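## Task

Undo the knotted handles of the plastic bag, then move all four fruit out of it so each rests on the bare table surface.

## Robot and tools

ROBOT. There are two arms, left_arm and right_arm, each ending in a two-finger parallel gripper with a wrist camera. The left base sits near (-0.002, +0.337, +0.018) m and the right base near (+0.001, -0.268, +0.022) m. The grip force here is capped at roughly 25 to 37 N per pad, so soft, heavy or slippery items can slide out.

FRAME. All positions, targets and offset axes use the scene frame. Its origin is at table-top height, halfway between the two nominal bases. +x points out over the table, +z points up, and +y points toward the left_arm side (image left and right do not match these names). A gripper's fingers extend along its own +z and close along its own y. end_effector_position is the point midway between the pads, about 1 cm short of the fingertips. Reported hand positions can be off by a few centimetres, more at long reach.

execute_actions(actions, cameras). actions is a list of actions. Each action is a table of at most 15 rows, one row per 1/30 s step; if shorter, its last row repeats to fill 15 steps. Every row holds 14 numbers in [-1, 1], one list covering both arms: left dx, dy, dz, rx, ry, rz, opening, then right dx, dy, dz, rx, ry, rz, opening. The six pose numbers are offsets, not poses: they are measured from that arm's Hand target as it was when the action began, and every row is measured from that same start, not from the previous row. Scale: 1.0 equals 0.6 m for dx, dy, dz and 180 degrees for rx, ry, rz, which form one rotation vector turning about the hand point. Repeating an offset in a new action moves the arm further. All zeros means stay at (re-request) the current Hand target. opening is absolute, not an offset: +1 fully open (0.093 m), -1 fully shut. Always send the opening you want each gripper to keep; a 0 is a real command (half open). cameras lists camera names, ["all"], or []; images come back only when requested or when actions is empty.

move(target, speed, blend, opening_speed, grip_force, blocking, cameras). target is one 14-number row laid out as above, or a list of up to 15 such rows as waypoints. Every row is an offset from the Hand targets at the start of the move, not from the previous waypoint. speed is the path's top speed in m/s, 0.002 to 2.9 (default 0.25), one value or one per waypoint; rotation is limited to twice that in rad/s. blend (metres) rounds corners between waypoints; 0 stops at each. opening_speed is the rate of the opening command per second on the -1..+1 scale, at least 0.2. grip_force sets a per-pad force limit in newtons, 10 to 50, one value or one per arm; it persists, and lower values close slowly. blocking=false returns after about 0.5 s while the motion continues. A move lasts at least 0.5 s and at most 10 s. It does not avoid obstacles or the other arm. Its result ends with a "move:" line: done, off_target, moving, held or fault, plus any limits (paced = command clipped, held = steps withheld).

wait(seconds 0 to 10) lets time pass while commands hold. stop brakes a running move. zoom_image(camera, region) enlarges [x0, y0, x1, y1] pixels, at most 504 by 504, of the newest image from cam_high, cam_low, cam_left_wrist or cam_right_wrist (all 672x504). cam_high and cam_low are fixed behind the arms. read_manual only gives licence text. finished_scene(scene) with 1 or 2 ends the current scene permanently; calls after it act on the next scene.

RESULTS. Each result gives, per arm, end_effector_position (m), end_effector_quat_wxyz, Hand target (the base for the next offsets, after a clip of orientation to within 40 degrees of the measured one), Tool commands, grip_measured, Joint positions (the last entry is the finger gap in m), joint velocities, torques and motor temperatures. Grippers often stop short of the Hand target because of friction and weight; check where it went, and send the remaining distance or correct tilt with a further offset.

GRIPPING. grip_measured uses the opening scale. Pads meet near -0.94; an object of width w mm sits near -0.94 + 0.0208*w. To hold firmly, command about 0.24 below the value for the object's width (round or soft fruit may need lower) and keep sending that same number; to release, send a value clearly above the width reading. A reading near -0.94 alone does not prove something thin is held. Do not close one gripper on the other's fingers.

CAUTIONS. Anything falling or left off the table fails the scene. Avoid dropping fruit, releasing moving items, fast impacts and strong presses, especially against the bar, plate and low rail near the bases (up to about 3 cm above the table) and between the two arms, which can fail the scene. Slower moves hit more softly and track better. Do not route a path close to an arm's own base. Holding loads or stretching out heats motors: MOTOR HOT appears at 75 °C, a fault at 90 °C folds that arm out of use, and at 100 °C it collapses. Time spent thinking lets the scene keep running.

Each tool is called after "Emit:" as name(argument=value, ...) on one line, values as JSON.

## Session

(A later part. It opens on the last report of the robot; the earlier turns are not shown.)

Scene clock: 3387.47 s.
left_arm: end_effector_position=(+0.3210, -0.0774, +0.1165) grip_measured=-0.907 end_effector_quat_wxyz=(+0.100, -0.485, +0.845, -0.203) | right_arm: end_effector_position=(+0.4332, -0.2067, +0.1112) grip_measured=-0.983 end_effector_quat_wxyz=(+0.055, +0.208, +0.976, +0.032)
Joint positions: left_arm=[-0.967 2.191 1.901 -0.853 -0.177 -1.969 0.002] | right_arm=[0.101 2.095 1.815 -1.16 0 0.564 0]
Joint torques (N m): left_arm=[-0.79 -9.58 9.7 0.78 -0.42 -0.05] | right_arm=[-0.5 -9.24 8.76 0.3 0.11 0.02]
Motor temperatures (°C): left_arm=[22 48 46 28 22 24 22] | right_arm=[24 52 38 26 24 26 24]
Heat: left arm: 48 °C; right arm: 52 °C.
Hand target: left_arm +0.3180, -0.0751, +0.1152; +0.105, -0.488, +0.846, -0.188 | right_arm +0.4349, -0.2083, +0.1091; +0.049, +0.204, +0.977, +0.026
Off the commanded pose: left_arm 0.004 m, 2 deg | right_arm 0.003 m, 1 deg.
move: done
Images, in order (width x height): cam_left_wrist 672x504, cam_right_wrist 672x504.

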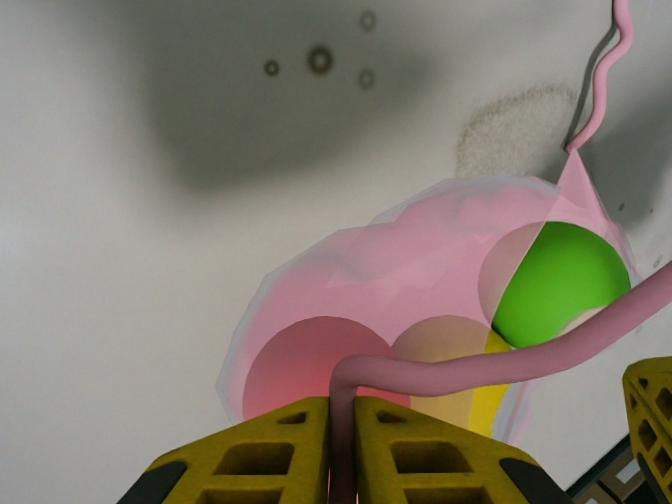

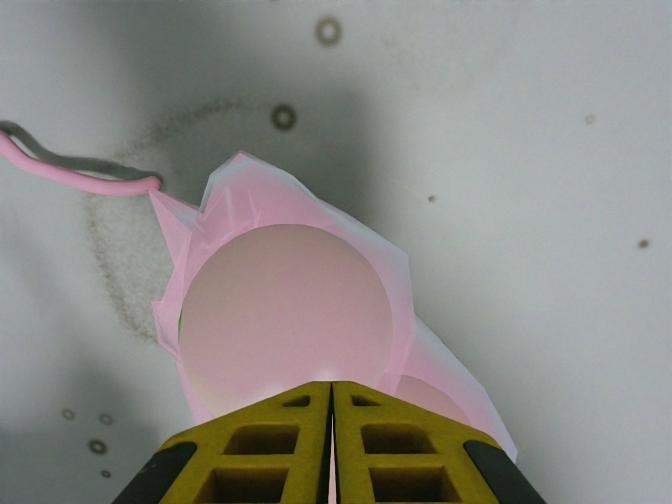

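Emit:
move(target=[0, 0, 0, 0, 0, 0, -1.0, 0.0, 0.0, -0.0950, 0, 0, 0, -1.0], speed=0.06, cameras=["cam_left_wrist", "cam_right_wrist"])

Scene clock: 3394.13 s.
left_arm: end_effector_position=(+0.3210, -0.0774, +0.1165) grip_measured=-0.907 end_effector_quat_wxyz=(+0.100, -0.485, +0.845, -0.203) | right_arm: end_effector_position=(+0.4343, -0.2064, +0.0630) grip_measured=-0.983 end_effector_quat_wxyz=(+0.053, +0.207, +0.976, +0.030)
Joint positions: left_arm=[-0.967 2.191 1.901 -0.853 -0.177 -1.969 0.002] | right_arm=[0.1 2.13 1.678 -0.993 0.002 0.561 0]
Joint torques (N m): left_arm=[-0.75 -9.57 9.7 0.8 -0.41 -0.04] | right_arm=[-0.69 -9.51 5.44 0.63 0.06 0.06]
Heat: left arm: 49 °C; right arm: 53 °C.
Hand target: left_arm +0.3180, -0.0751, +0.1152; +0.105, -0.488, +0.846, -0.188 | right_arm +0.4348, -0.2083, +0.0520; +0.048, +0.204, +0.977, +0.026
Off the commanded pose: left_arm 0.004 m, 2 deg | right_arm 0.011 m, 1 deg.
move: off_target (right_arm)
Images, in order (width x height): cam_left_wrist 672x504, cam_right_wrist 672x504.

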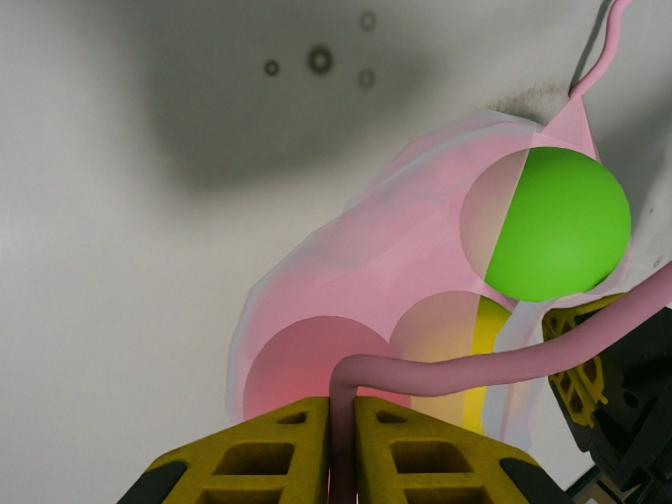

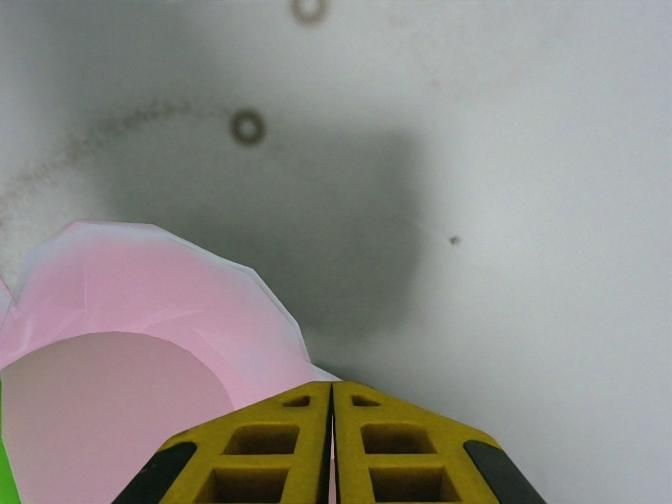

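Emit:
move(target=[-0.0550, 0.0500, -0.1333, 0, 0, 0, -1.0, 0, 0, 0.0, 0, 0, 0, -1.0], speed=0.08, cameras=["cam_high", "cam_left_wrist"])

Scene clock: 3401.27 s.
left_arm: end_effector_position=(+0.2817, -0.0383, +0.0217) grip_measured=-0.907 end_effector_quat_wxyz=(+0.095, -0.486, +0.854, -0.161) | right_arm: end_effector_position=(+0.4344, -0.2064, +0.0630) grip_measured=-0.983 end_effector_quat_wxyz=(+0.053, +0.207, +0.976, +0.030)
Joint positions: left_arm=[-0.987 2.139 1.46 -0.555 -0.183 -1.99 0.002] | right_arm=[0.1 2.13 1.678 -0.993 0.002 0.561 0]
Joint torques (N m): left_arm=[-0.88 -11.96 5.82 1.36 -0.44 -0.1] | right_arm=[-0.58 -9.52 5.38 0.65 0.07 0.01]
Heat: left arm: 50 °C; right arm: 52 °C.
Hand target: left_arm +0.2850, -0.0451, +0.0352; +0.105, -0.488, +0.846, -0.188 | right_arm +0.4349, -0.2083, +0.0520; +0.048, +0.204, +0.977, +0.026
Off the commanded pose: left_arm 0.015 m, 3 deg | right_arm 0.011 m, 1 deg.
move: off_target (left_arm, right_arm)
Images, in order (width x height): cam_high 672x504, cam_left_wrist 672x504.

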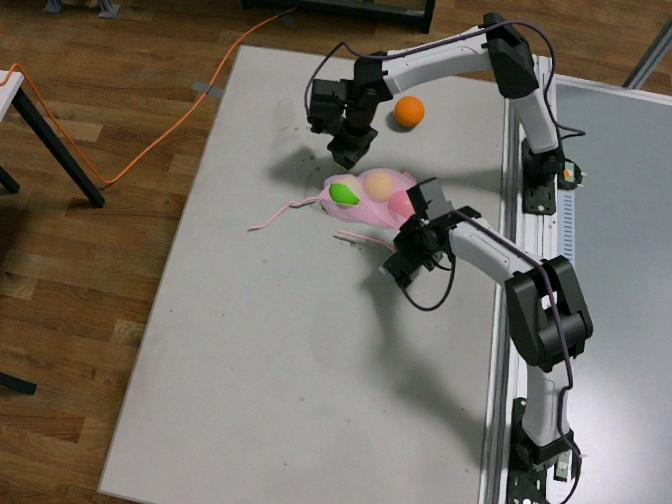

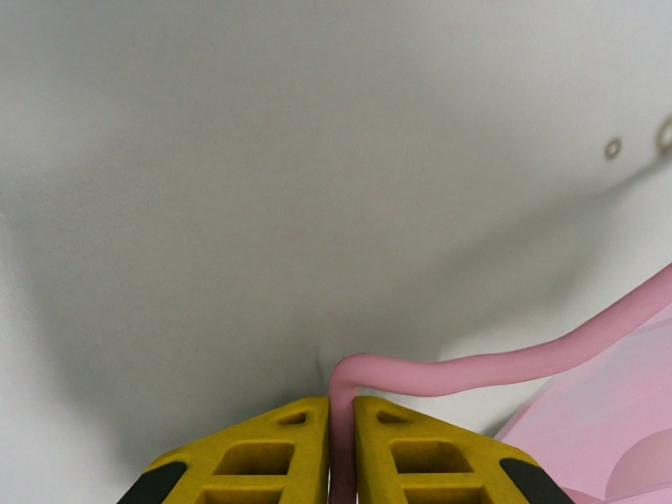

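Emit:
zoom_image(camera="cam_high", region=[290, 140, 450, 260])

Scaled by 3.150 from the camera's 672x504 image, which has a finer 960x720 frame.

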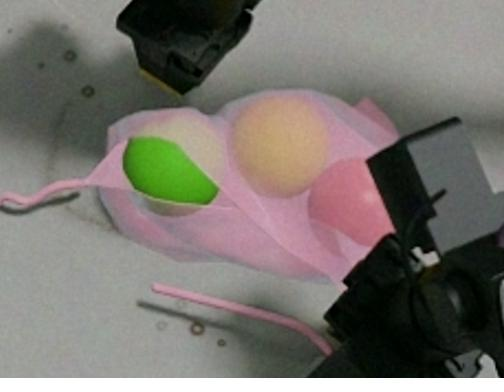

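Emit:
move(target=[0, 0, 0, 0, 0, 0, -1.0, -0.0030, 0.0930, 0.0, 0, 0, 0, -1.0], speed=0.05, cameras=["cam_high", "cam_right_wrist"])

Emit:
zoom_image(camera="cam_high", region=[290, 140, 450, 260])

Scene clock: 3429.17 s.
left_arm: end_effector_position=(+0.2818, -0.0385, +0.0218) grip_measured=-0.907 end_effector_quat_wxyz=(+0.095, -0.486, +0.854, -0.161) | right_arm: end_effector_position=(+0.4273, -0.1566, +0.0545) grip_measured=-0.983 end_effector_quat_wxyz=(+0.046, +0.203, +0.978, +0.028)
Joint positions: left_arm=[-0.987 2.139 1.46 -0.554 -0.183 -1.99 0.002] | right_arm=[0.219 2.166 1.697 -0.993 0.013 0.669 0]
Joint torques (N m): left_arm=[-0.87 -11.99 5.76 1.36 -0.43 -0.07] | right_arm=[0.46 -9.5 8.77 0.46 0.12 0.24]
Heat: left arm: 52 °C; right arm: 52 °C.
Hand target: left_arm +0.2850, -0.0451, +0.0351; +0.105, -0.488, +0.846, -0.188 | right_arm +0.4331, -0.1525, +0.0521; +0.049, +0.204, +0.977, +0.026
Off the commanded pose: left_arm 0.015 m, 3 deg | right_arm 0.007 m, 0 deg.
move: off_target (left_arm)
Images, in order (width x height): cam_high 672x504, cam_right_wrist 672x504.

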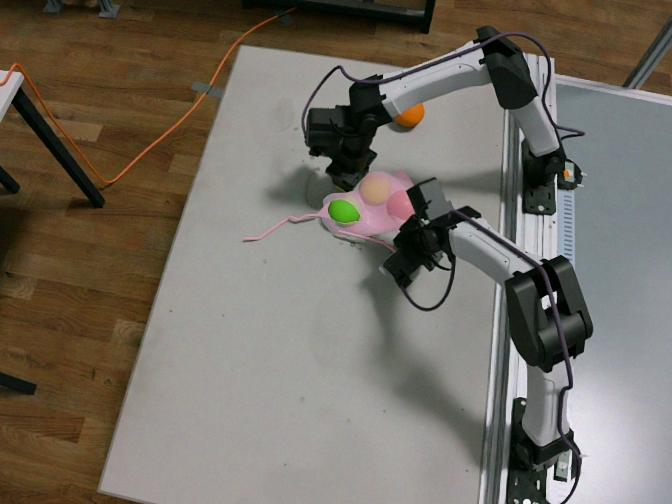

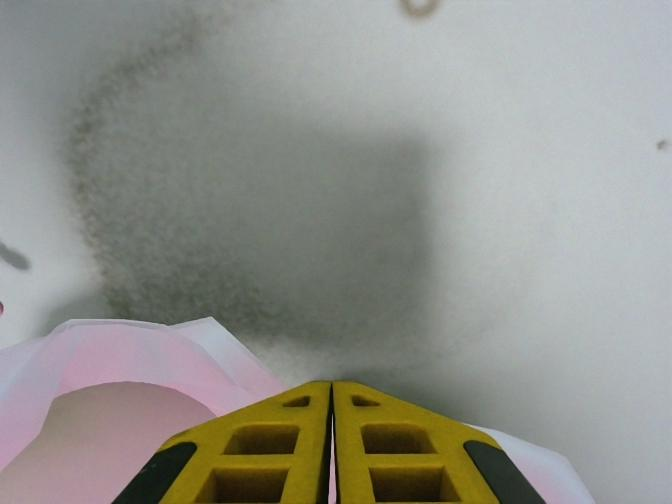

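Scaled by 3.150 from the camera's 672x504 image, which has a finer 960x720 frame.

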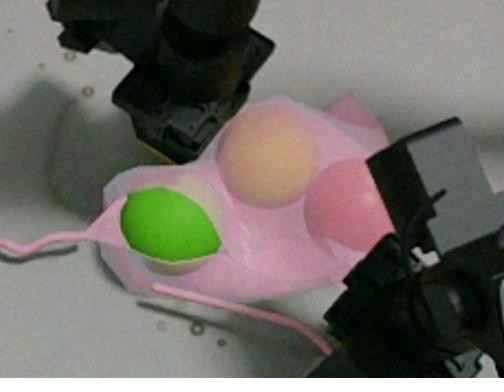

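Emit:
move(target=[0, 0, 0, 0, 0, 0, -1.0, 0.0, 0.0900, 0.0, 0, 0, 0, -1.0], speed=0.05, cameras=[])

Emit:
wait(seconds=0.1, cameras=["cam_high"])

Emit:
zoom_image(camera="cam_high", region=[290, 140, 450, 260])

Scene clock: 3434.90 s.
left_arm: end_effector_position=(+0.2818, -0.0385, +0.0218) grip_measured=-0.907 end_effector_quat_wxyz=(+0.095, -0.486, +0.854, -0.161) | right_arm: end_effector_position=(+0.4329, -0.1017, +0.0558) grip_measured=-0.983 end_effector_quat_wxyz=(+0.055, +0.203, +0.977, +0.033)
Joint positions: left_arm=[-0.987 2.139 1.46 -0.554 -0.183 -1.99 0.002] | right_arm=[0.335 2.238 1.814 -1.018 0.026 0.785 0]
Joint torques (N m): left_arm=[-0.87 -12.01 5.79 1.37 -0.44 -0.09] | right_arm=[0.53 -10.04 8.77 0.33 0.12 0.26]
Motor temperatures (°C): left_arm=[22 53 44 30 22 24 22] | right_arm=[24 52 39 26 24 26 24]
Heat: left arm: 53 °C; right arm: 52 °C.
Hand target: left_arm +0.2850, -0.0451, +0.0351; +0.105, -0.488, +0.846, -0.188 | right_arm +0.4331, -0.0984, +0.0521; +0.049, +0.204, +0.977, +0.026
Off the commanded pose: left_arm 0.015 m, 3 deg | right_arm 0.005 m, 1 deg.
move: off_target (left_arm)
No camera images: "cameras" was empty.

Scene clock: 3435.00 s.
left_arm: end_effector_position=(+0.2818, -0.0385, +0.0218) grip_measured=-0.907 end_effector_quat_wxyz=(+0.095, -0.486, +0.854, -0.161) | right_arm: end_effector_position=(+0.4328, -0.1017, +0.0558) grip_measured=-0.983 end_effector_quat_wxyz=(+0.054, +0.203, +0.977, +0.033)
Joint positions: left_arm=[-0.987 2.139 1.46 -0.554 -0.183 -1.99 0.002] | right_arm=[0.335 2.238 1.814 -1.019 0.026 0.786 0]
Joint torques (N m): left_arm=[-0.87 -11.92 5.78 1.37 -0.44 -0.1] | right_arm=[0.51 -10.11 8.8 0.27 0.12 0.25]
Heat: left arm: 53 °C; right arm: 52 °C.
Hand target: left_arm +0.2850, -0.0451, +0.0351; +0.105, -0.488, +0.846, -0.188 | right_arm +0.4331, -0.0984, +0.0521; +0.048, +0.204, +0.977, +0.026
Tool commands: left_gripper/opening=-1.0 right_gripper/opening=-1.0
Off the commanded pose: left_arm 0.015 m, 3 deg | right_arm 0.005 m, 1 deg.
wait: 0.10 s; no rest
Images, in order (width x height): cam_high 672x504.

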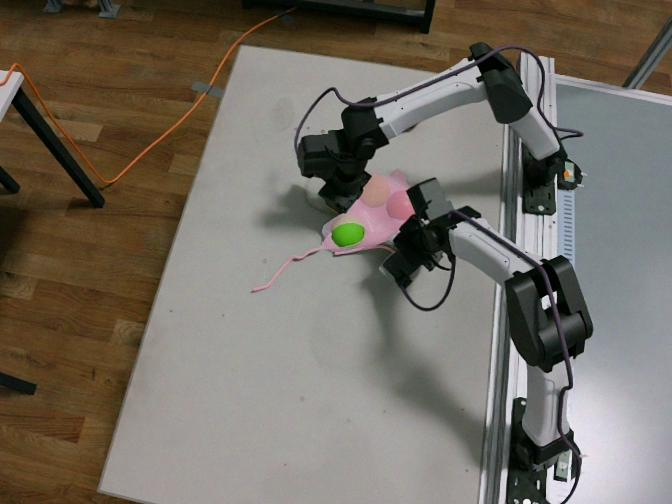

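Scaled by 3.150 from the camera's 672x504 image, which has a finer 960x720 frame.

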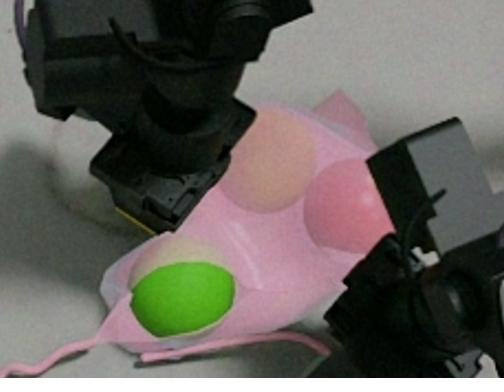

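Emit:
move(target=[[0, 0, 0, 0, 0, 0, -1.0, 0, -0.0527, 0.0133, 0, 0, 0, -1.0], [0, 0, 0, 0, 0, 0, -1.0, -0.0052, -0.0527, 0.1967, 0, 0, 0, -1.0], [0, 0, 0, 0, 0, 0, -1.0, -0.0385, 0.0673, 0.18, -0.0655, -0.0338, 0.6263, 0.9]], speed=[0.06, 0.12, 0.3], blend=[0.01, 0.03, 0], cameras=["cam_right_wrist"])

Scene clock: 3461.60 s.
left_arm: end_effector_position=(+0.2818, -0.0384, +0.0218) grip_measured=-0.907 end_effector_quat_wxyz=(+0.096, -0.486, +0.854, -0.161) | right_arm: end_effector_position=(+0.4079, -0.0646, +0.1550) grip_measured=+0.897 end_effector_quat_wxyz=(-0.051, +0.699, -0.713, +0.019)
Joint positions: left_arm=[-0.987 2.139 1.46 -0.554 -0.183 -1.99 0.002] | right_arm=[0.437 2.232 2.197 -1.43 0.028 -1.074 0.088]
Joint torques (N m): left_arm=[-0.84 -12.03 5.82 1.37 -0.42 -0.09] | right_arm=[0.57 -12.66 6.34 0.62 -0.09 0.02]
Heat: left arm: 54 °C; right arm: 54 °C.
Hand target: left_arm +0.2850, -0.0451, +0.0351; +0.105, -0.488, +0.846, -0.188 | right_arm +0.4100, -0.0581, +0.1602; -0.067, +0.705, -0.706, +0.021
Off the commanded pose: left_arm 0.015 m, 3 deg | right_arm 0.008 m, 2 deg.
move: off_target (left_arm)
Images, in order (width x height): cam_right_wrist 672x504.

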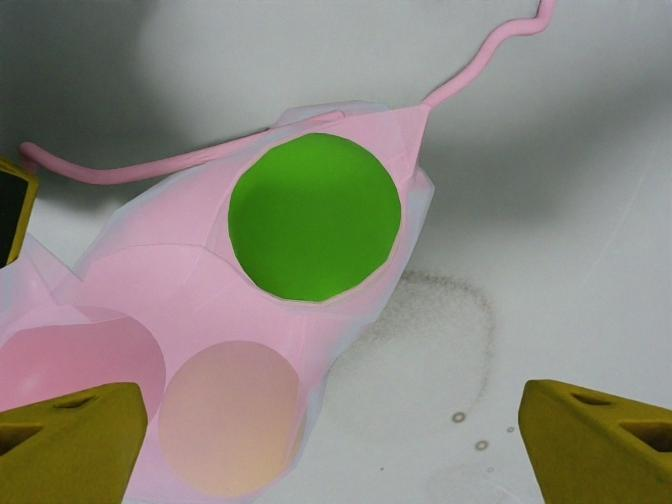

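Emit:
move(target=[0, 0, 0, 0, 0, 0, -1.0, 0.0067, 0.0243, -0.0950, 0, 0, 0.0778, 0.9], speed=0.1, cameras=["cam_right_wrist"])

Scene clock: 3473.67 s.
left_arm: end_effector_position=(+0.2818, -0.0384, +0.0218) grip_measured=-0.907 end_effector_quat_wxyz=(+0.096, -0.486, +0.854, -0.161) | right_arm: end_effector_position=(+0.4157, -0.0511, +0.1125) grip_measured=+0.897 end_effector_quat_wxyz=(-0.069, +0.779, -0.623, +0.019)
Joint positions: left_arm=[-0.987 2.139 1.46 -0.554 -0.183 -1.99 0.002] | right_arm=[0.444 2.232 2.023 -1.223 0.003 -1.307 0.088]
Joint torques (N m): left_arm=[-0.94 -11.92 5.83 1.39 -0.43 -0.09] | right_arm=[0.59 -10.96 5.33 0.69 -0.16 0.07]
Motor temperatures (°C): left_arm=[22 55 42 31 22 24 22] | right_arm=[24 55 40 26 24 26 24]
Heat: left arm: 55 °C; right arm: 55 °C.
Hand target: left_arm +0.2850, -0.0451, +0.0351; +0.105, -0.488, +0.846, -0.188 | right_arm +0.4140, -0.0436, +0.1031; -0.068, +0.786, -0.614, +0.013
Off the commanded pose: left_arm 0.015 m, 3 deg | right_arm 0.012 m, 1 deg.
move: off_target (left_arm, right_arm)
Images, in order (width x height): cam_right_wrist 672x504.

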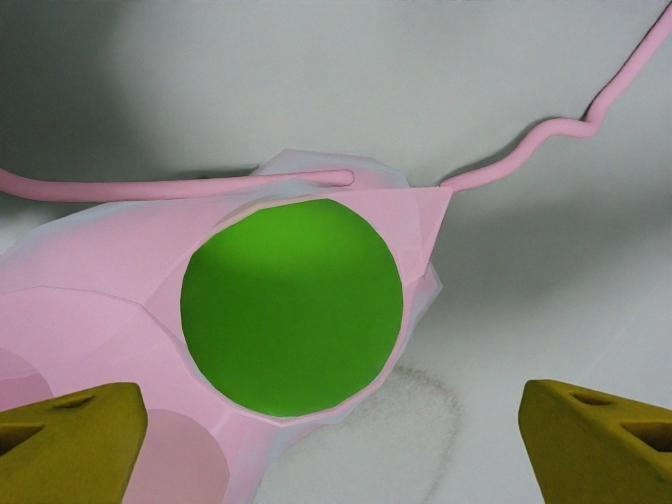

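Emit:
move(target=[[0, 0, 0, 0, 0, 0, -1.0, -0.0067, -0.0073, 0, 0, 0, 0.0667, 0.92], [0, 0, 0, 0, 0, 0, -1.0, -0.0067, -0.0073, -0.0500, 0, 0, 0.0667, 0.92]], speed=[0.1, 0.06], cameras=["cam_right_wrist"])

Scene clock: 3489.73 s.
left_arm: end_effector_position=(+0.2818, -0.0384, +0.0218) grip_measured=-0.907 end_effector_quat_wxyz=(+0.096, -0.486, +0.854, -0.161) | right_arm: end_effector_position=(+0.4087, -0.0485, +0.0794) grip_measured=+0.917 end_effector_quat_wxyz=(-0.066, +0.845, -0.531, +0.010)
Joint positions: left_arm=[-0.987 2.139 1.46 -0.554 -0.183 -1.99 0.002] | right_arm=[0.444 2.232 1.892 -1.109 -0.026 -1.531 0.089]
Joint torques (N m): left_arm=[-0.84 -12 5.85 1.37 -0.44 -0.08] | right_arm=[-0.84 -11.45 5.41 0.59 -0.2 0.03]
Motor temperatures (°C): left_arm=[22 56 42 31 22 24 23] | right_arm=[24 55 39 26 24 26 24]
Heat: left arm: 56 °C; right arm: 55 °C.
Hand target: left_arm +0.2850, -0.0451, +0.0351; +0.105, -0.488, +0.846, -0.188 | right_arm +0.4100, -0.0480, +0.0731; -0.069, +0.846, -0.529, +0.006
Off the commanded pose: left_arm 0.015 m, 3 deg | right_arm 0.006 m, 1 deg.
move: off_target (left_arm)
Images, in order (width x height): cam_right_wrist 672x504.

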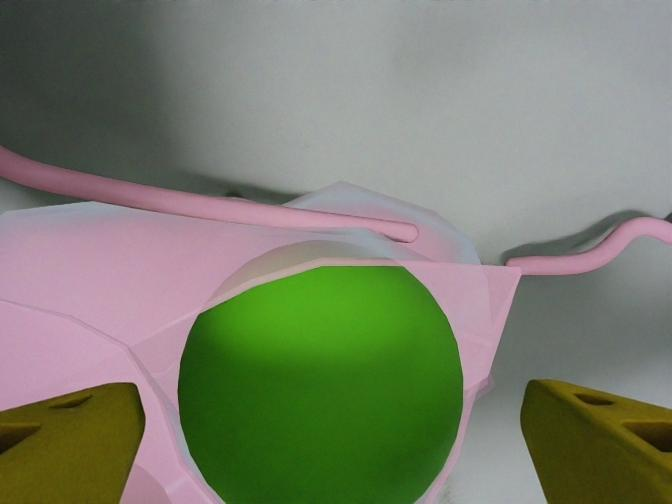

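Emit:
move(target=[[0, 0, 0, 0, 0, 0, -1.0, 0.0055, -0.0125, 0, 0, 0, 0, 0.92], [0, 0, 0, 0, 0, 0, -1.0, 0.0055, -0.0125, -0.0470, 0, 0, 0, 0.92]], speed=[0.06, 0.06], cameras=["cam_right_wrist"])

Scene clock: 3502.93 s.
left_arm: end_effector_position=(+0.2818, -0.0384, +0.0218) grip_measured=-0.907 end_effector_quat_wxyz=(+0.096, -0.486, +0.854, -0.161) | right_arm: end_effector_position=(+0.4132, -0.0555, +0.0588) grip_measured=+0.917 end_effector_quat_wxyz=(-0.073, +0.844, -0.531, +0.014)
Joint positions: left_arm=[-0.987 2.139 1.46 -0.554 -0.183 -1.99 0.002] | right_arm=[0.424 2.232 1.809 -1.01 -0.029 -1.551 0.089]
Joint torques (N m): left_arm=[-0.92 -11.99 5.83 1.38 -0.42 -0.08] | right_arm=[-0.73 -9.95 5.16 0.64 -0.18 0.03]
Motor temperatures (°C): left_arm=[22 56 42 31 22 24 23] | right_arm=[24 55 39 26 24 26 24]
Heat: left arm: 56 °C; right arm: 55 °C.
Hand target: left_arm +0.2850, -0.0451, +0.0351; +0.105, -0.488, +0.846, -0.188 | right_arm +0.4132, -0.0553, +0.0450; -0.070, +0.846, -0.529, +0.006
Off the commanded pose: left_arm 0.015 m, 3 deg | right_arm 0.014 m, 1 deg.
move: off_target (left_arm, right_arm)
Images, in order (width x height): cam_right_wrist 672x504.

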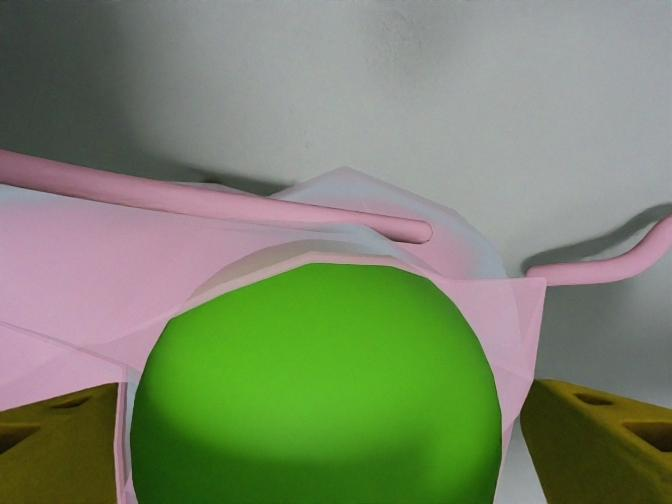

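Emit:
move(target=[[0, 0, 0, 0, 0, 0, -1.0, 0, 0, -0.0230, 0, 0, 0.03, 0.92], [0, 0, 0, 0, 0, 0, -1.0, 0, 0, -0.0230, 0, 0, 0.03, 0.33]], speed=[0.05, 0.05], opening_speed=0.4, cameras=["cam_right_wrist"])

Scene clock: 3510.77 s.
left_arm: end_effector_position=(+0.2834, -0.0391, +0.0225) grip_measured=-0.907 end_effector_quat_wxyz=(+0.098, -0.486, +0.853, -0.164) | right_arm: end_effector_position=(+0.4137, -0.0545, +0.0460) grip_measured=+0.491 end_effector_quat_wxyz=(-0.075, +0.868, -0.491, +0.010)
Joint positions: left_arm=[-0.987 2.139 1.46 -0.548 -0.189 -1.99 0.002] | right_arm=[0.419 2.25 1.788 -0.976 -0.045 -1.649 0.069]
Joint torques (N m): left_arm=[-0.92 -12.03 5.86 1.34 -0.39 -0.07] | right_arm=[-0.83 -9.92 5.26 0.62 -0.15 0.01]
Motor temperatures (°C): left_arm=[22 56 42 31 22 24 23] | right_arm=[24 55 38 26 24 26 24]
Heat: left arm: 56 °C; right arm: 55 °C.
Hand target: left_arm +0.2850, -0.0451, +0.0351; +0.105, -0.488, +0.846, -0.188 | right_arm +0.4133, -0.0554, +0.0311; -0.070, +0.870, -0.488, +0.002
Off the commanded pose: left_arm 0.014 m, 3 deg | right_arm 0.015 m, 1 deg.
move: off_target (left_arm, right_arm); target 2's new opening was sent with right_arm's hand 0.015 m and 1 deg from that target
Images, in order (width x height): cam_right_wrist 672x504.

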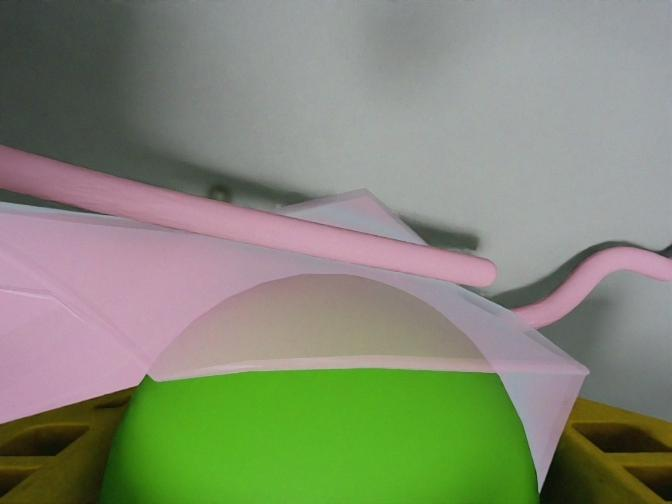

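Emit:
move(target=[0, 0, 0, 0, 0, 0, -1.0, 0, 0.0333, 0.1600, 0, 0, 0, 0.33], speed=0.06, cameras=["cam_high", "cam_right_wrist"])

Scene clock: 3517.40 s.
left_arm: end_effector_position=(+0.2903, -0.0427, +0.0296) grip_measured=-0.907 end_effector_quat_wxyz=(+0.110, -0.488, +0.847, -0.181) | right_arm: end_effector_position=(+0.4078, -0.0433, +0.1238) grip_measured=+0.491 end_effector_quat_wxyz=(-0.059, +0.871, -0.488, -0.002)
Joint positions: left_arm=[-0.987 2.13 1.46 -0.52 -0.211 -1.992 0.002] | right_arm=[0.45 2.273 2.14 -1.342 -0.045 -1.626 0.069]
Joint torques (N m): left_arm=[-0.92 -11.26 5.89 1.16 -0.13 -0.05] | right_arm=[0.46 -10.85 9.48 0.38 -0.09 0.25]
Motor temperatures (°C): left_arm=[22 57 42 31 22 24 23] | right_arm=[24 56 38 26 24 26 24]
Heat: left arm: 57 °C; right arm: 56 °C.
Hand target: left_arm +0.2850, -0.0451, +0.0352; +0.105, -0.488, +0.846, -0.188 | right_arm +0.4132, -0.0354, +0.1271; -0.070, +0.870, -0.488, +0.002
Off the commanded pose: left_arm 0.008 m, 1 deg | right_arm 0.010 m, 1 deg.
move: done
Images, in order (width x height): cam_high 672x504, cam_right_wrist 672x504.

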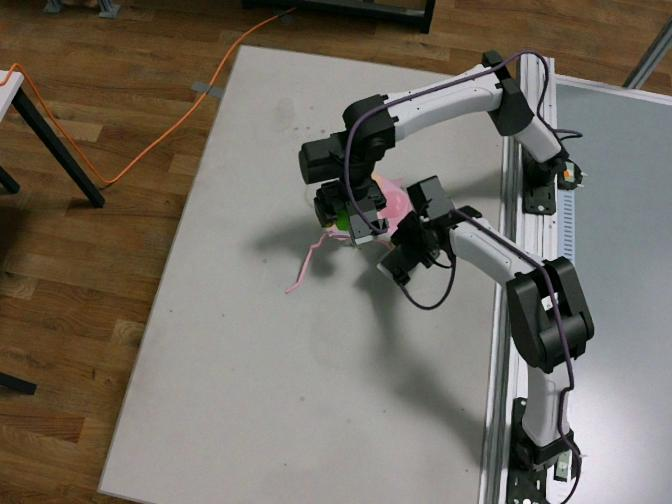

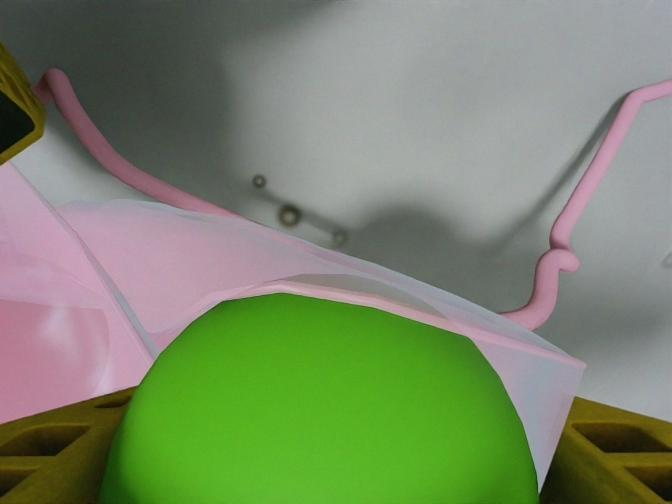

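Emit:
move(target=[[0, 0, 0, 0, 0, 0, -1.0, 0, 0.0200, -0.1450, 0, 0, 0, 0.33], [0, 0, 0, 0, 0, 0, -1.0, 0, 0.0200, -0.1450, 0, 0, 0, 0.9], [-0.0167, -0.0833, 0.025, 0, 0, 0, -1.0, 0, 0.0200, 0.0700, 0, 0, 0, 0.9]], speed=[0.06, 0.06, 0.1], opening_speed=0.5, cameras=["cam_right_wrist"])

Scene clock: 3543.07 s.
left_arm: end_effector_position=(+0.2769, -0.0964, +0.0526) grip_measured=-0.907 end_effector_quat_wxyz=(+0.097, -0.484, +0.845, -0.203) | right_arm: end_effector_position=(+0.4163, -0.0284, +0.1740) grip_measured=+0.897 end_effector_quat_wxyz=(-0.083, +0.869, -0.488, +0.011)
Joint positions: left_arm=[-1.068 2.214 1.681 -0.63 -0.214 -2.063 0.002] | right_arm=[0.471 2.364 2.494 -1.551 -0.045 -1.601 0.088]
Joint torques (N m): left_arm=[-0.84 -9.14 9.74 0.75 -0.46 -0.09] | right_arm=[0.77 -10.54 8.03 0.3 -0.06 0.24]
Motor temperatures (°C): left_arm=[22 58 42 30 22 24 23] | right_arm=[24 59 41 25 24 26 25]
Heat: left arm: 58 °C; right arm: 59 °C.
Hand target: left_arm +0.2750, -0.0950, +0.0501; +0.105, -0.488, +0.846, -0.188 | right_arm +0.4133, -0.0234, +0.1692; -0.070, +0.870, -0.488, +0.002
Off the commanded pose: left_arm 0.003 m, 2 deg | right_arm 0.008 m, 2 deg.
joint sent to its limit (right arm) — joint 4 (wrist pitch), lower limit. The joint targets still meet the commanded pose.
move: done; target 2's new opening was sent with right_arm's hand 0.013 m and 0 deg from that target
Images, in order (width x height): cam_right_wrist 672x504.

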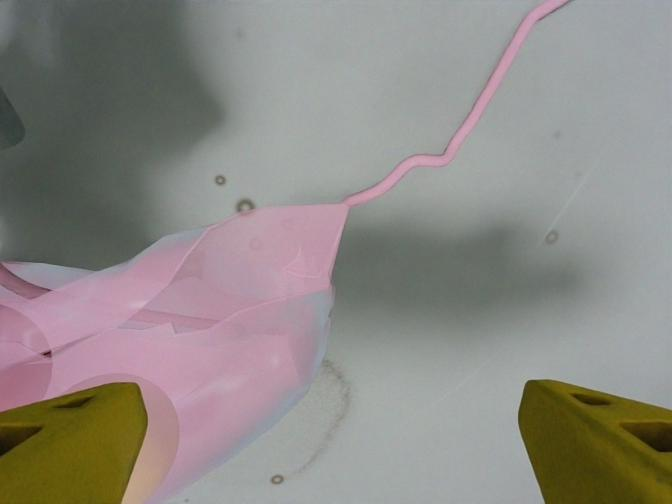

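Emit:
wait(seconds=0.1, cameras=["cam_high", "cam_left_wrist"])

Scene clock: 3544.77 s.
left_arm: end_effector_position=(+0.2769, -0.0963, +0.0526) grip_measured=-0.907 end_effector_quat_wxyz=(+0.097, -0.485, +0.845, -0.203) | right_arm: end_effector_position=(+0.4161, -0.0285, +0.1740) grip_measured=+0.897 end_effector_quat_wxyz=(-0.082, +0.869, -0.488, +0.011)
Joint positions: left_arm=[-1.068 2.214 1.681 -0.63 -0.214 -2.063 0.002] | right_arm=[0.471 2.364 2.494 -1.552 -0.045 -1.601 0.088]
Joint torques (N m): left_arm=[-0.8 -9.16 9.73 0.76 -0.46 -0.09] | right_arm=[0.61 -10.55 7.8 0.29 -0.08 0.22]
Motor temperatures (°C): left_arm=[22 58 42 30 22 24 23] | right_arm=[24 59 41 25 24 26 25]
Heat: left arm: 58 °C; right arm: 59 °C.
Hand target: left_arm +0.2750, -0.0950, +0.0500; +0.105, -0.488, +0.846, -0.188 | right_arm +0.4133, -0.0235, +0.1692; -0.070, +0.870, -0.488, +0.002
Tool commands: left_gripper/opening=-1.0 right_gripper/opening=+0.9
Off the commanded pose: left_arm 0.003 m, 2 deg | right_arm 0.008 m, 2 deg.
wait: 0.10 s; at rest from the start
Images, in order (width x height): cam_high 672x504, cam_left_wrist 672x504.

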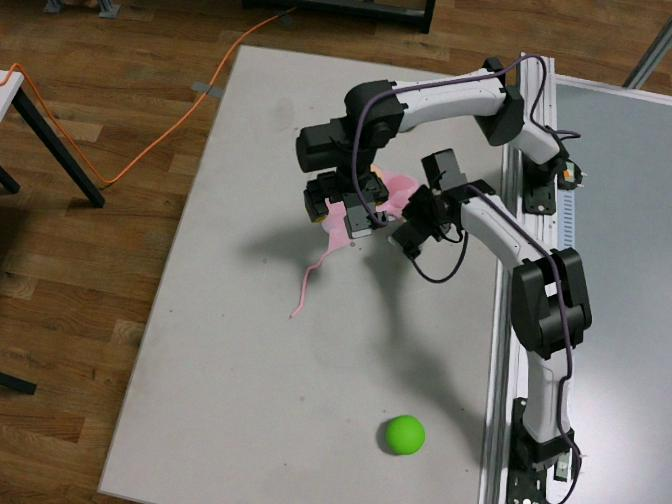

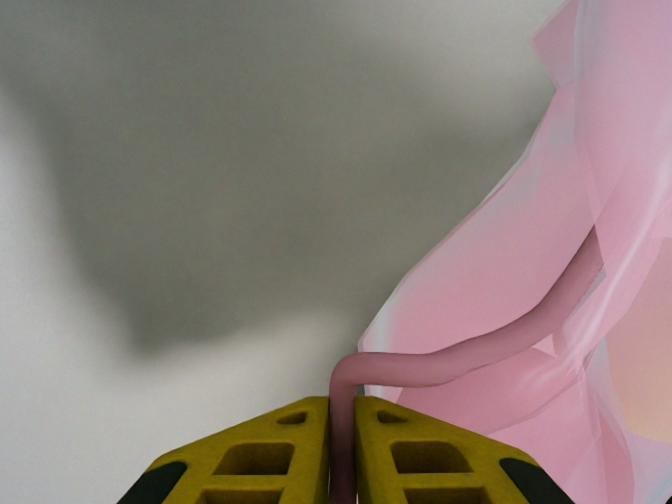

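Emit:
wait(seconds=0.1, cameras=["cam_high"])

Scene clock: 3547.63 s.
left_arm: end_effector_position=(+0.2769, -0.0963, +0.0526) grip_measured=-0.907 end_effector_quat_wxyz=(+0.097, -0.485, +0.845, -0.203) | right_arm: end_effector_position=(+0.4161, -0.0285, +0.1740) grip_measured=+0.897 end_effector_quat_wxyz=(-0.082, +0.869, -0.488, +0.011)
Joint positions: left_arm=[-1.068 2.214 1.681 -0.63 -0.214 -2.063 0.002] | right_arm=[0.471 2.364 2.494 -1.552 -0.045 -1.601 0.088]
Joint torques (N m): left_arm=[-0.87 -9.14 9.72 0.76 -0.48 -0.07] | right_arm=[0.77 -10.65 7.88 0.32 -0.13 0.23]
Motor temperatures (°C): left_arm=[22 57 43 30 22 24 23] | right_arm=[24 59 40 25 24 26 24]
Heat: left arm: 57 °C; right arm: 59 °C.
Hand target: left_arm +0.2750, -0.0950, +0.0500; +0.105, -0.488, +0.846, -0.188 | right_arm +0.4133, -0.0235, +0.1692; -0.070, +0.870, -0.488, +0.002
Tool commands: left_gripper/opening=-1.0 right_gripper/opening=+0.9
Off the commanded pose: left_arm 0.003 m, 2 deg | right_arm 0.008 m, 2 deg.
wait: 0.10 s; at rest from the start
Images, in order (width x height): cam_high 672x504.

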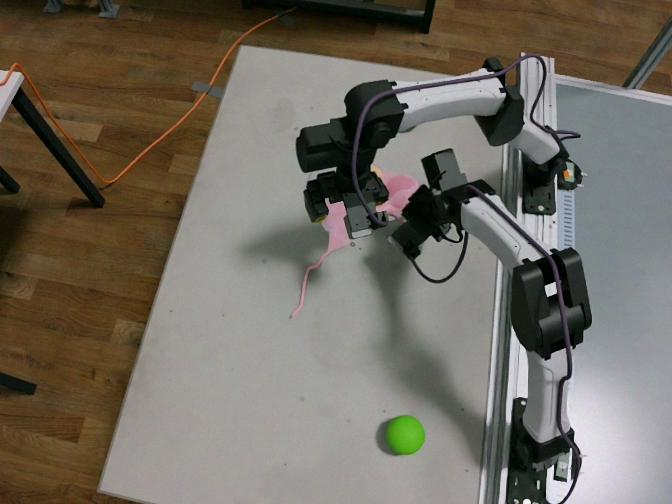

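Emit:
move(target=[0.0200, 0.0100, 0.1300, 0, 0, 0, -1.0, -0.0833, -0.1667, 0.0167, 0, 0, 0, 0.9], speed=0.1, cameras=["cam_left_wrist", "cam_right_wrist"])

Scene clock: 3560.17 s.
left_arm: end_effector_position=(+0.2824, -0.0939, +0.0969) grip_measured=-0.907 end_effector_quat_wxyz=(+0.099, -0.489, +0.847, -0.184) | right_arm: end_effector_position=(+0.3728, -0.1000, +0.1609) grip_measured=+0.897 end_effector_quat_wxyz=(-0.038, +0.866, -0.499, -0.013)
Joint positions: left_arm=[-1.058 2.214 1.874 -0.861 -0.214 -2.063 0.002] | right_arm=[0.37 2.072 1.974 -1.427 -0.045 -1.681 0.088]
Joint torques (N m): left_arm=[0.08 -12.56 9.7 0.69 -0.34 0.17] | right_arm=[0.05 -10.21 6.56 0.32 -0.09 0.16]
Motor temperatures (°C): left_arm=[22 56 45 29 22 24 23] | right_arm=[24 61 40 25 24 26 24]
Heat: left arm: 56 °C; right arm: 61 °C.
Hand target: left_arm +0.2850, -0.0900, +0.1156; +0.105, -0.488, +0.846, -0.188 (not the last commanded pose) | right_arm +0.3737, -0.0976, +0.1614; -0.041, +0.866, -0.498, -0.012 (not the last commanded pose)
Off the commanded pose: left_arm 0.032 m, 1 deg | right_arm 0.031 m, 4 deg.
move: held (right_arm; a check stopped the path), off_target (left_arm; braked when a check withheld steps of right_arm); limits=held
pose unreachable (right arm): on one or more control steps of this call, first in action 0 (counted from 0), this arm could not follow its commanded pose, so it was not sent that pose on those steps. It may still have moved: this result reports where it is.
cause: moving toward the commanded pose would bring a part of the arm too close to another arm (this arm's fingers and the left arm's wrist (the part past joint 4), 28 mm apart when this arm was first held).
Images, in order (width x height): cam_left_wrist 672x504, cam_right_wrist 672x504.

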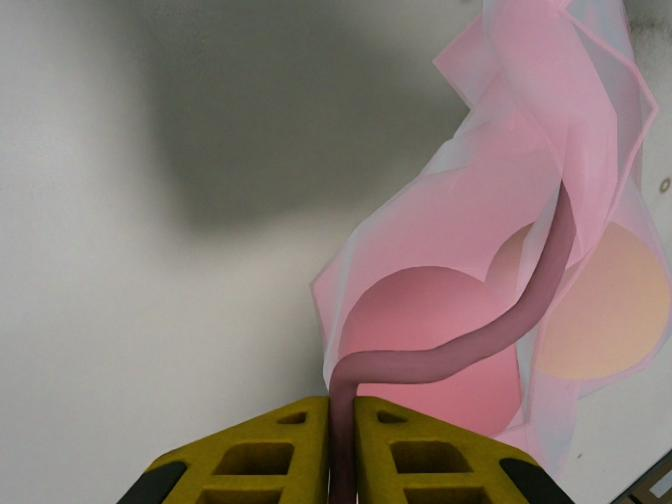

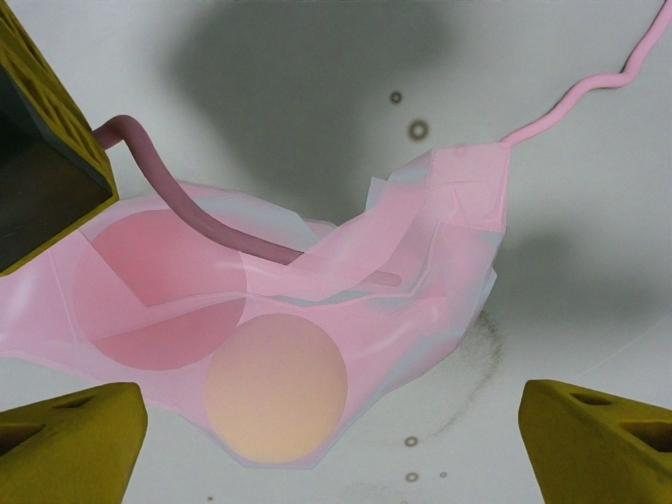

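Emit:
move(target=[-0.0583, -0.1333, -0.0800, 0, 0, 0, -1.0, 0.1105, 0.1627, -0.1450, 0, 0, -0.278, -0.4], speed=0.15, cameras=["cam_right_wrist"])

Scene clock: 3580.07 s.
left_arm: end_effector_position=(+0.2644, -0.1407, +0.0861) grip_measured=-0.907 end_effector_quat_wxyz=(+0.094, -0.461, +0.859, -0.201) | right_arm: end_effector_position=(+0.4091, -0.0431, +0.1089) grip_measured=-0.398 end_effector_quat_wxyz=(-0.037, +0.705, -0.708, -0.008)
Joint positions: left_arm=[-1.13 2.335 2.022 -0.862 -0.22 -2.07 0.002] | right_arm=[0.46 2.315 2.155 -1.347 -0.013 -1.064 0.026]
Joint torques (N m): left_arm=[-0.18 -11.3 7.21 1.12 -0.19 0.07] | right_arm=[-0.24 -12.63 6.05 0.33 -0.05 0.11]
Motor temperatures (°C): left_arm=[22 61 45 29 22 24 23] | right_arm=[24 60 39 25 24 26 24]
Heat: left arm: 61 °C; right arm: 60 °C.
Hand target: left_arm +0.2643, -0.1407, +0.0862; +0.094, -0.461, +0.859, -0.201 (not the last commanded pose) | right_arm +0.4083, -0.0434, +0.1091; -0.036, +0.706, -0.707, -0.008 (not the last commanded pose)
Off the commanded pose: left_arm 0.037 m, 4 deg | right_arm 0.063 m, 20 deg.
move: held (left_arm, right_arm; a check stopped the path); limits=held
pose unreachable (left arm): on one or more control steps of this call, first in action 0 (counted from 0), this arm could not follow its commanded pose, so it was not sent that pose on those steps. It may still have moved: this result reports where it is.
cause: moving toward the commanded pose would bring a part of the arm too close to another arm (this arm's forearm (the part past joint 3) and the right arm's forearm (the part past joint 3), at the place that arm was heading or pushing toward when its own hold began).
pose unreachable (right arm): on one or more control steps of this call, first in action 0 (counted from 0), this arm could not follow its commanded pose, so it was not sent that pose on those steps. It may still have moved: this result reports where it is.
cause: moving toward the commanded pose would bring a part of the arm too close to another arm (this arm's forearm (the part past joint 3) and the left arm's forearm (the part past joint 3), along the way the arms are being sent, or toward where that arm still pushes).
Images, in order (width x height): cam_right_wrist 672x504.

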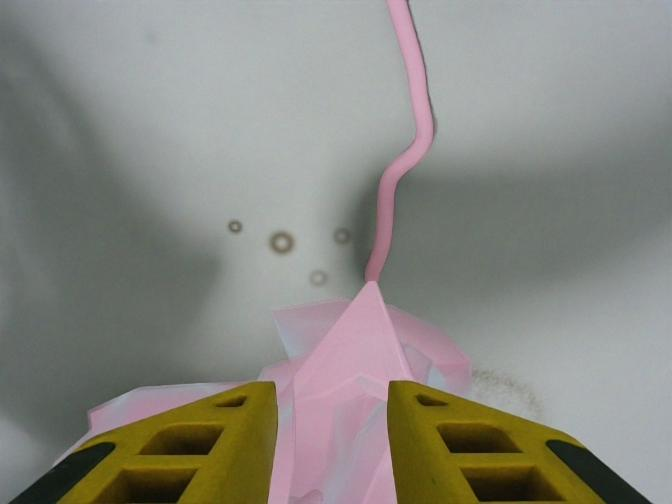

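Emit:
move(target=[[0, 0, -0.075, 0, 0, 0, -1.0, 0, 0, 0, 0, 0, 0, -0.4], [0, 0, -0.075, 0, 0, 0, -0.3, 0, 0, 0, 0, 0, 0, -0.4], [0, 0, 0.06, 0, 0, 0, -0.3, 0, 0, 0, 0, 0, 0, -0.4], [-0.082, 0.6345, 0.19, 0, 0, 0, -0.3, 0.0362, 0.039, -0.065, 0, 0, 0, -0.4]], speed=[0.1, 0.1, 0.12, 0.25], opening_speed=0.8, cameras=["cam_right_wrist"])

Scene clock: 3591.30 s.
left_arm: end_effector_position=(+0.2689, -0.1499, +0.0963) grip_measured=-0.302 end_effector_quat_wxyz=(+0.093, -0.462, +0.855, -0.217) | right_arm: end_effector_position=(+0.4091, -0.0431, +0.1089) grip_measured=-0.398 end_effector_quat_wxyz=(-0.037, +0.705, -0.708, -0.008)
Joint positions: left_arm=[-1.13 2.348 2.072 -0.865 -0.22 -2.07 0.031] | right_arm=[0.46 2.315 2.155 -1.347 -0.013 -1.064 0.026]
Joint torques (N m): left_arm=[-0.21 -11.41 7.32 1.16 -0.24 0.05] | right_arm=[-0.32 -12.53 5.96 0.36 -0.05 0.09]
Motor temperatures (°C): left_arm=[22 59 45 29 22 24 23] | right_arm=[24 59 40 25 24 26 24]
Heat: left arm: 59 °C; right arm: 59 °C.
Hand target: left_arm +0.2684, -0.1489, +0.0935; +0.093, -0.461, +0.856, -0.214 (not the last commanded pose) | right_arm +0.4083, -0.0434, +0.1091; -0.036, +0.706, -0.707, -0.008 (not the last commanded pose)
Off the commanded pose: left_arm 0.407 m, 2 deg | right_arm 0.050 m, 0 deg.
move: held (left_arm; a check stopped the path), off_target (right_arm); path passed 3 of 4 targets; limits=held
pose unreachable (left arm): on one or more control steps of this call, first in action 0 (counted from 0), this arm could not follow its commanded pose, so it was not sent that pose on those steps. It may still have moved: this result reports where it is.
cause: moving toward the commanded pose would bring a part of the arm too close to another arm (this arm's wrist (the part past joint 4) and the right arm's forearm (the part past joint 3), 16 mm apart when this arm was first held).
Images, in order (width x height): cam_right_wrist 672x504.

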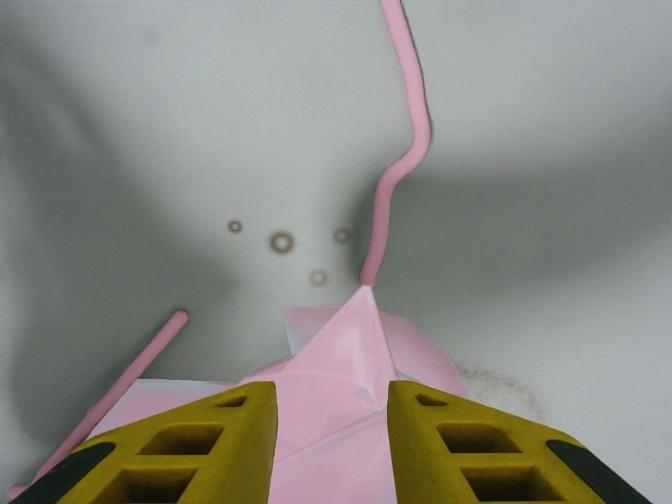

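Emit:
move(target=[[0.0, 0.25, 0.0, 0, 0, 0, -0.3, 0, 0, 0, 0, 0, 0, -0.4], [-0.08, 0.64, 0.18, 0, 0, 0, -0.3, 0.0362, 0.039, -0.065, 0, 0, 0, -0.4]], speed=[0.15, 0.25], blend=[0.03, 0], cameras=["cam_right_wrist"])

Scene clock: 3602.10 s.
left_arm: end_effector_position=(+0.2251, +0.2343, +0.1956) grip_measured=-0.302 end_effector_quat_wxyz=(+0.102, -0.466, +0.852, -0.216) | right_arm: end_effector_position=(+0.4251, -0.0287, +0.0739) grip_measured=-0.398 end_effector_quat_wxyz=(-0.027, +0.706, -0.707, -0.011)
Joint positions: left_arm=[-0.362 1.055 1.016 -1.057 0.108 -1.387 0.031] | right_arm=[0.468 2.453 2.259 -1.333 -0.013 -1.058 0.026]
Joint torques (N m): left_arm=[0.31 -2.02 10.09 0.89 0.19 0.15] | right_arm=[0.64 -11.32 8.68 0.42 -0.05 0.24]
Motor temperatures (°C): left_arm=[22 58 45 29 22 24 22] | right_arm=[24 59 40 25 24 26 24]
Heat: left arm: 58 °C; right arm: 59 °C.
Hand target: left_arm +0.2204, +0.2352, +0.2014; +0.093, -0.462, +0.856, -0.214 | right_arm +0.4300, -0.0200, +0.0700; -0.035, +0.706, -0.707, -0.008
Off the commanded pose: left_arm 0.008 m, 1 deg | right_arm 0.011 m, 1 deg.
move: off_target (right_arm)
Images, in order (width x height): cam_right_wrist 672x504.

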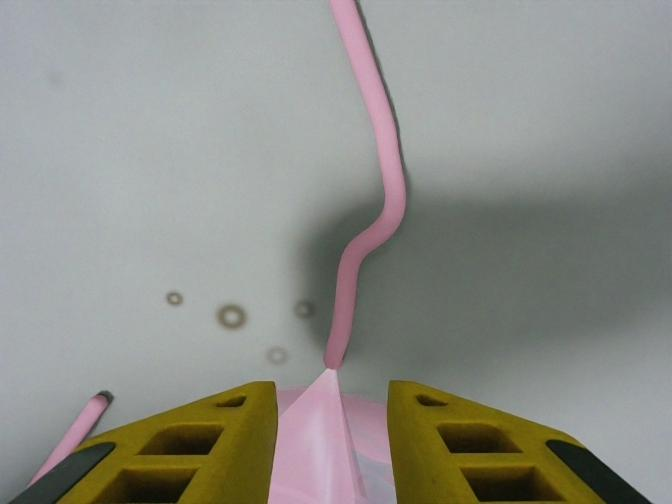

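Emit:
move(target=[[0, 0, 0, 0, 0, 0, -0.3, 0.005, 0, -0.0900, 0, 0, 0, -0.4], [0, 0, 0, 0, 0, 0, -0.3, 0.005, 0, -0.0900, 0, 0, 0, -1.0]], speed=[0.08, 0.08], opening_speed=0.7, cameras=["cam_high"])

Emit:
zoom_image(camera="cam_high", region=[280, 130, 480, 290])

Scene clock: 3608.77 s.
left_arm: end_effector_position=(+0.2250, +0.2343, +0.1956) grip_measured=-0.302 end_effector_quat_wxyz=(+0.102, -0.465, +0.852, -0.216) | right_arm: end_effector_position=(+0.4345, -0.0223, +0.0298) grip_measured=-0.898 end_effector_quat_wxyz=(-0.042, +0.706, -0.707, -0.006)
Joint positions: left_arm=[-0.362 1.055 1.016 -1.058 0.108 -1.386 0.031] | right_arm=[0.468 2.483 2.137 -1.149 -0.013 -1.058 0.002]
Joint torques (N m): left_arm=[0.31 -2 10.24 0.9 0.22 0.21] | right_arm=[0.16 -11.59 5.64 0.54 -0.06 0.18]
Motor temperatures (°C): left_arm=[22 54 45 29 22 24 22] | right_arm=[24 61 39 25 24 26 24]
Heat: left arm: 54 °C; right arm: 61 °C.
Hand target: left_arm +0.2204, +0.2352, +0.2015; +0.093, -0.462, +0.856, -0.214 | right_arm +0.4330, -0.0199, +0.0161; -0.036, +0.706, -0.707, -0.008
Off the commanded pose: left_arm 0.008 m, 1 deg | right_arm 0.014 m, 1 deg.
move: off_target (right_arm); target 2's new opening was sent with right_arm's hand 0.014 m and 0 deg from that target
Images, in order (width x height): cam_high 672x504.

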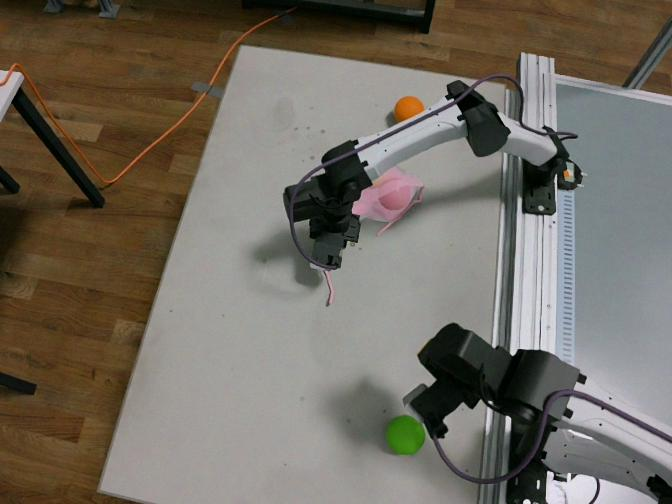

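Scaled by 2.520 from the camera's 672x504 image, which has a finer 960x720 frame.

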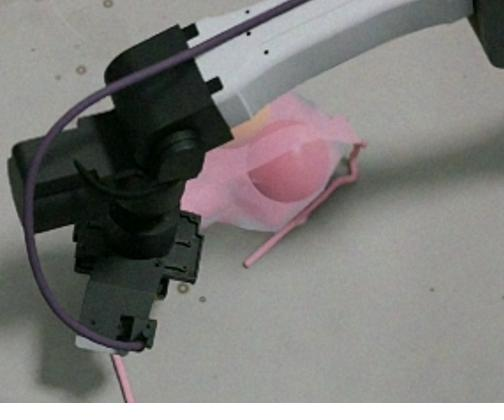

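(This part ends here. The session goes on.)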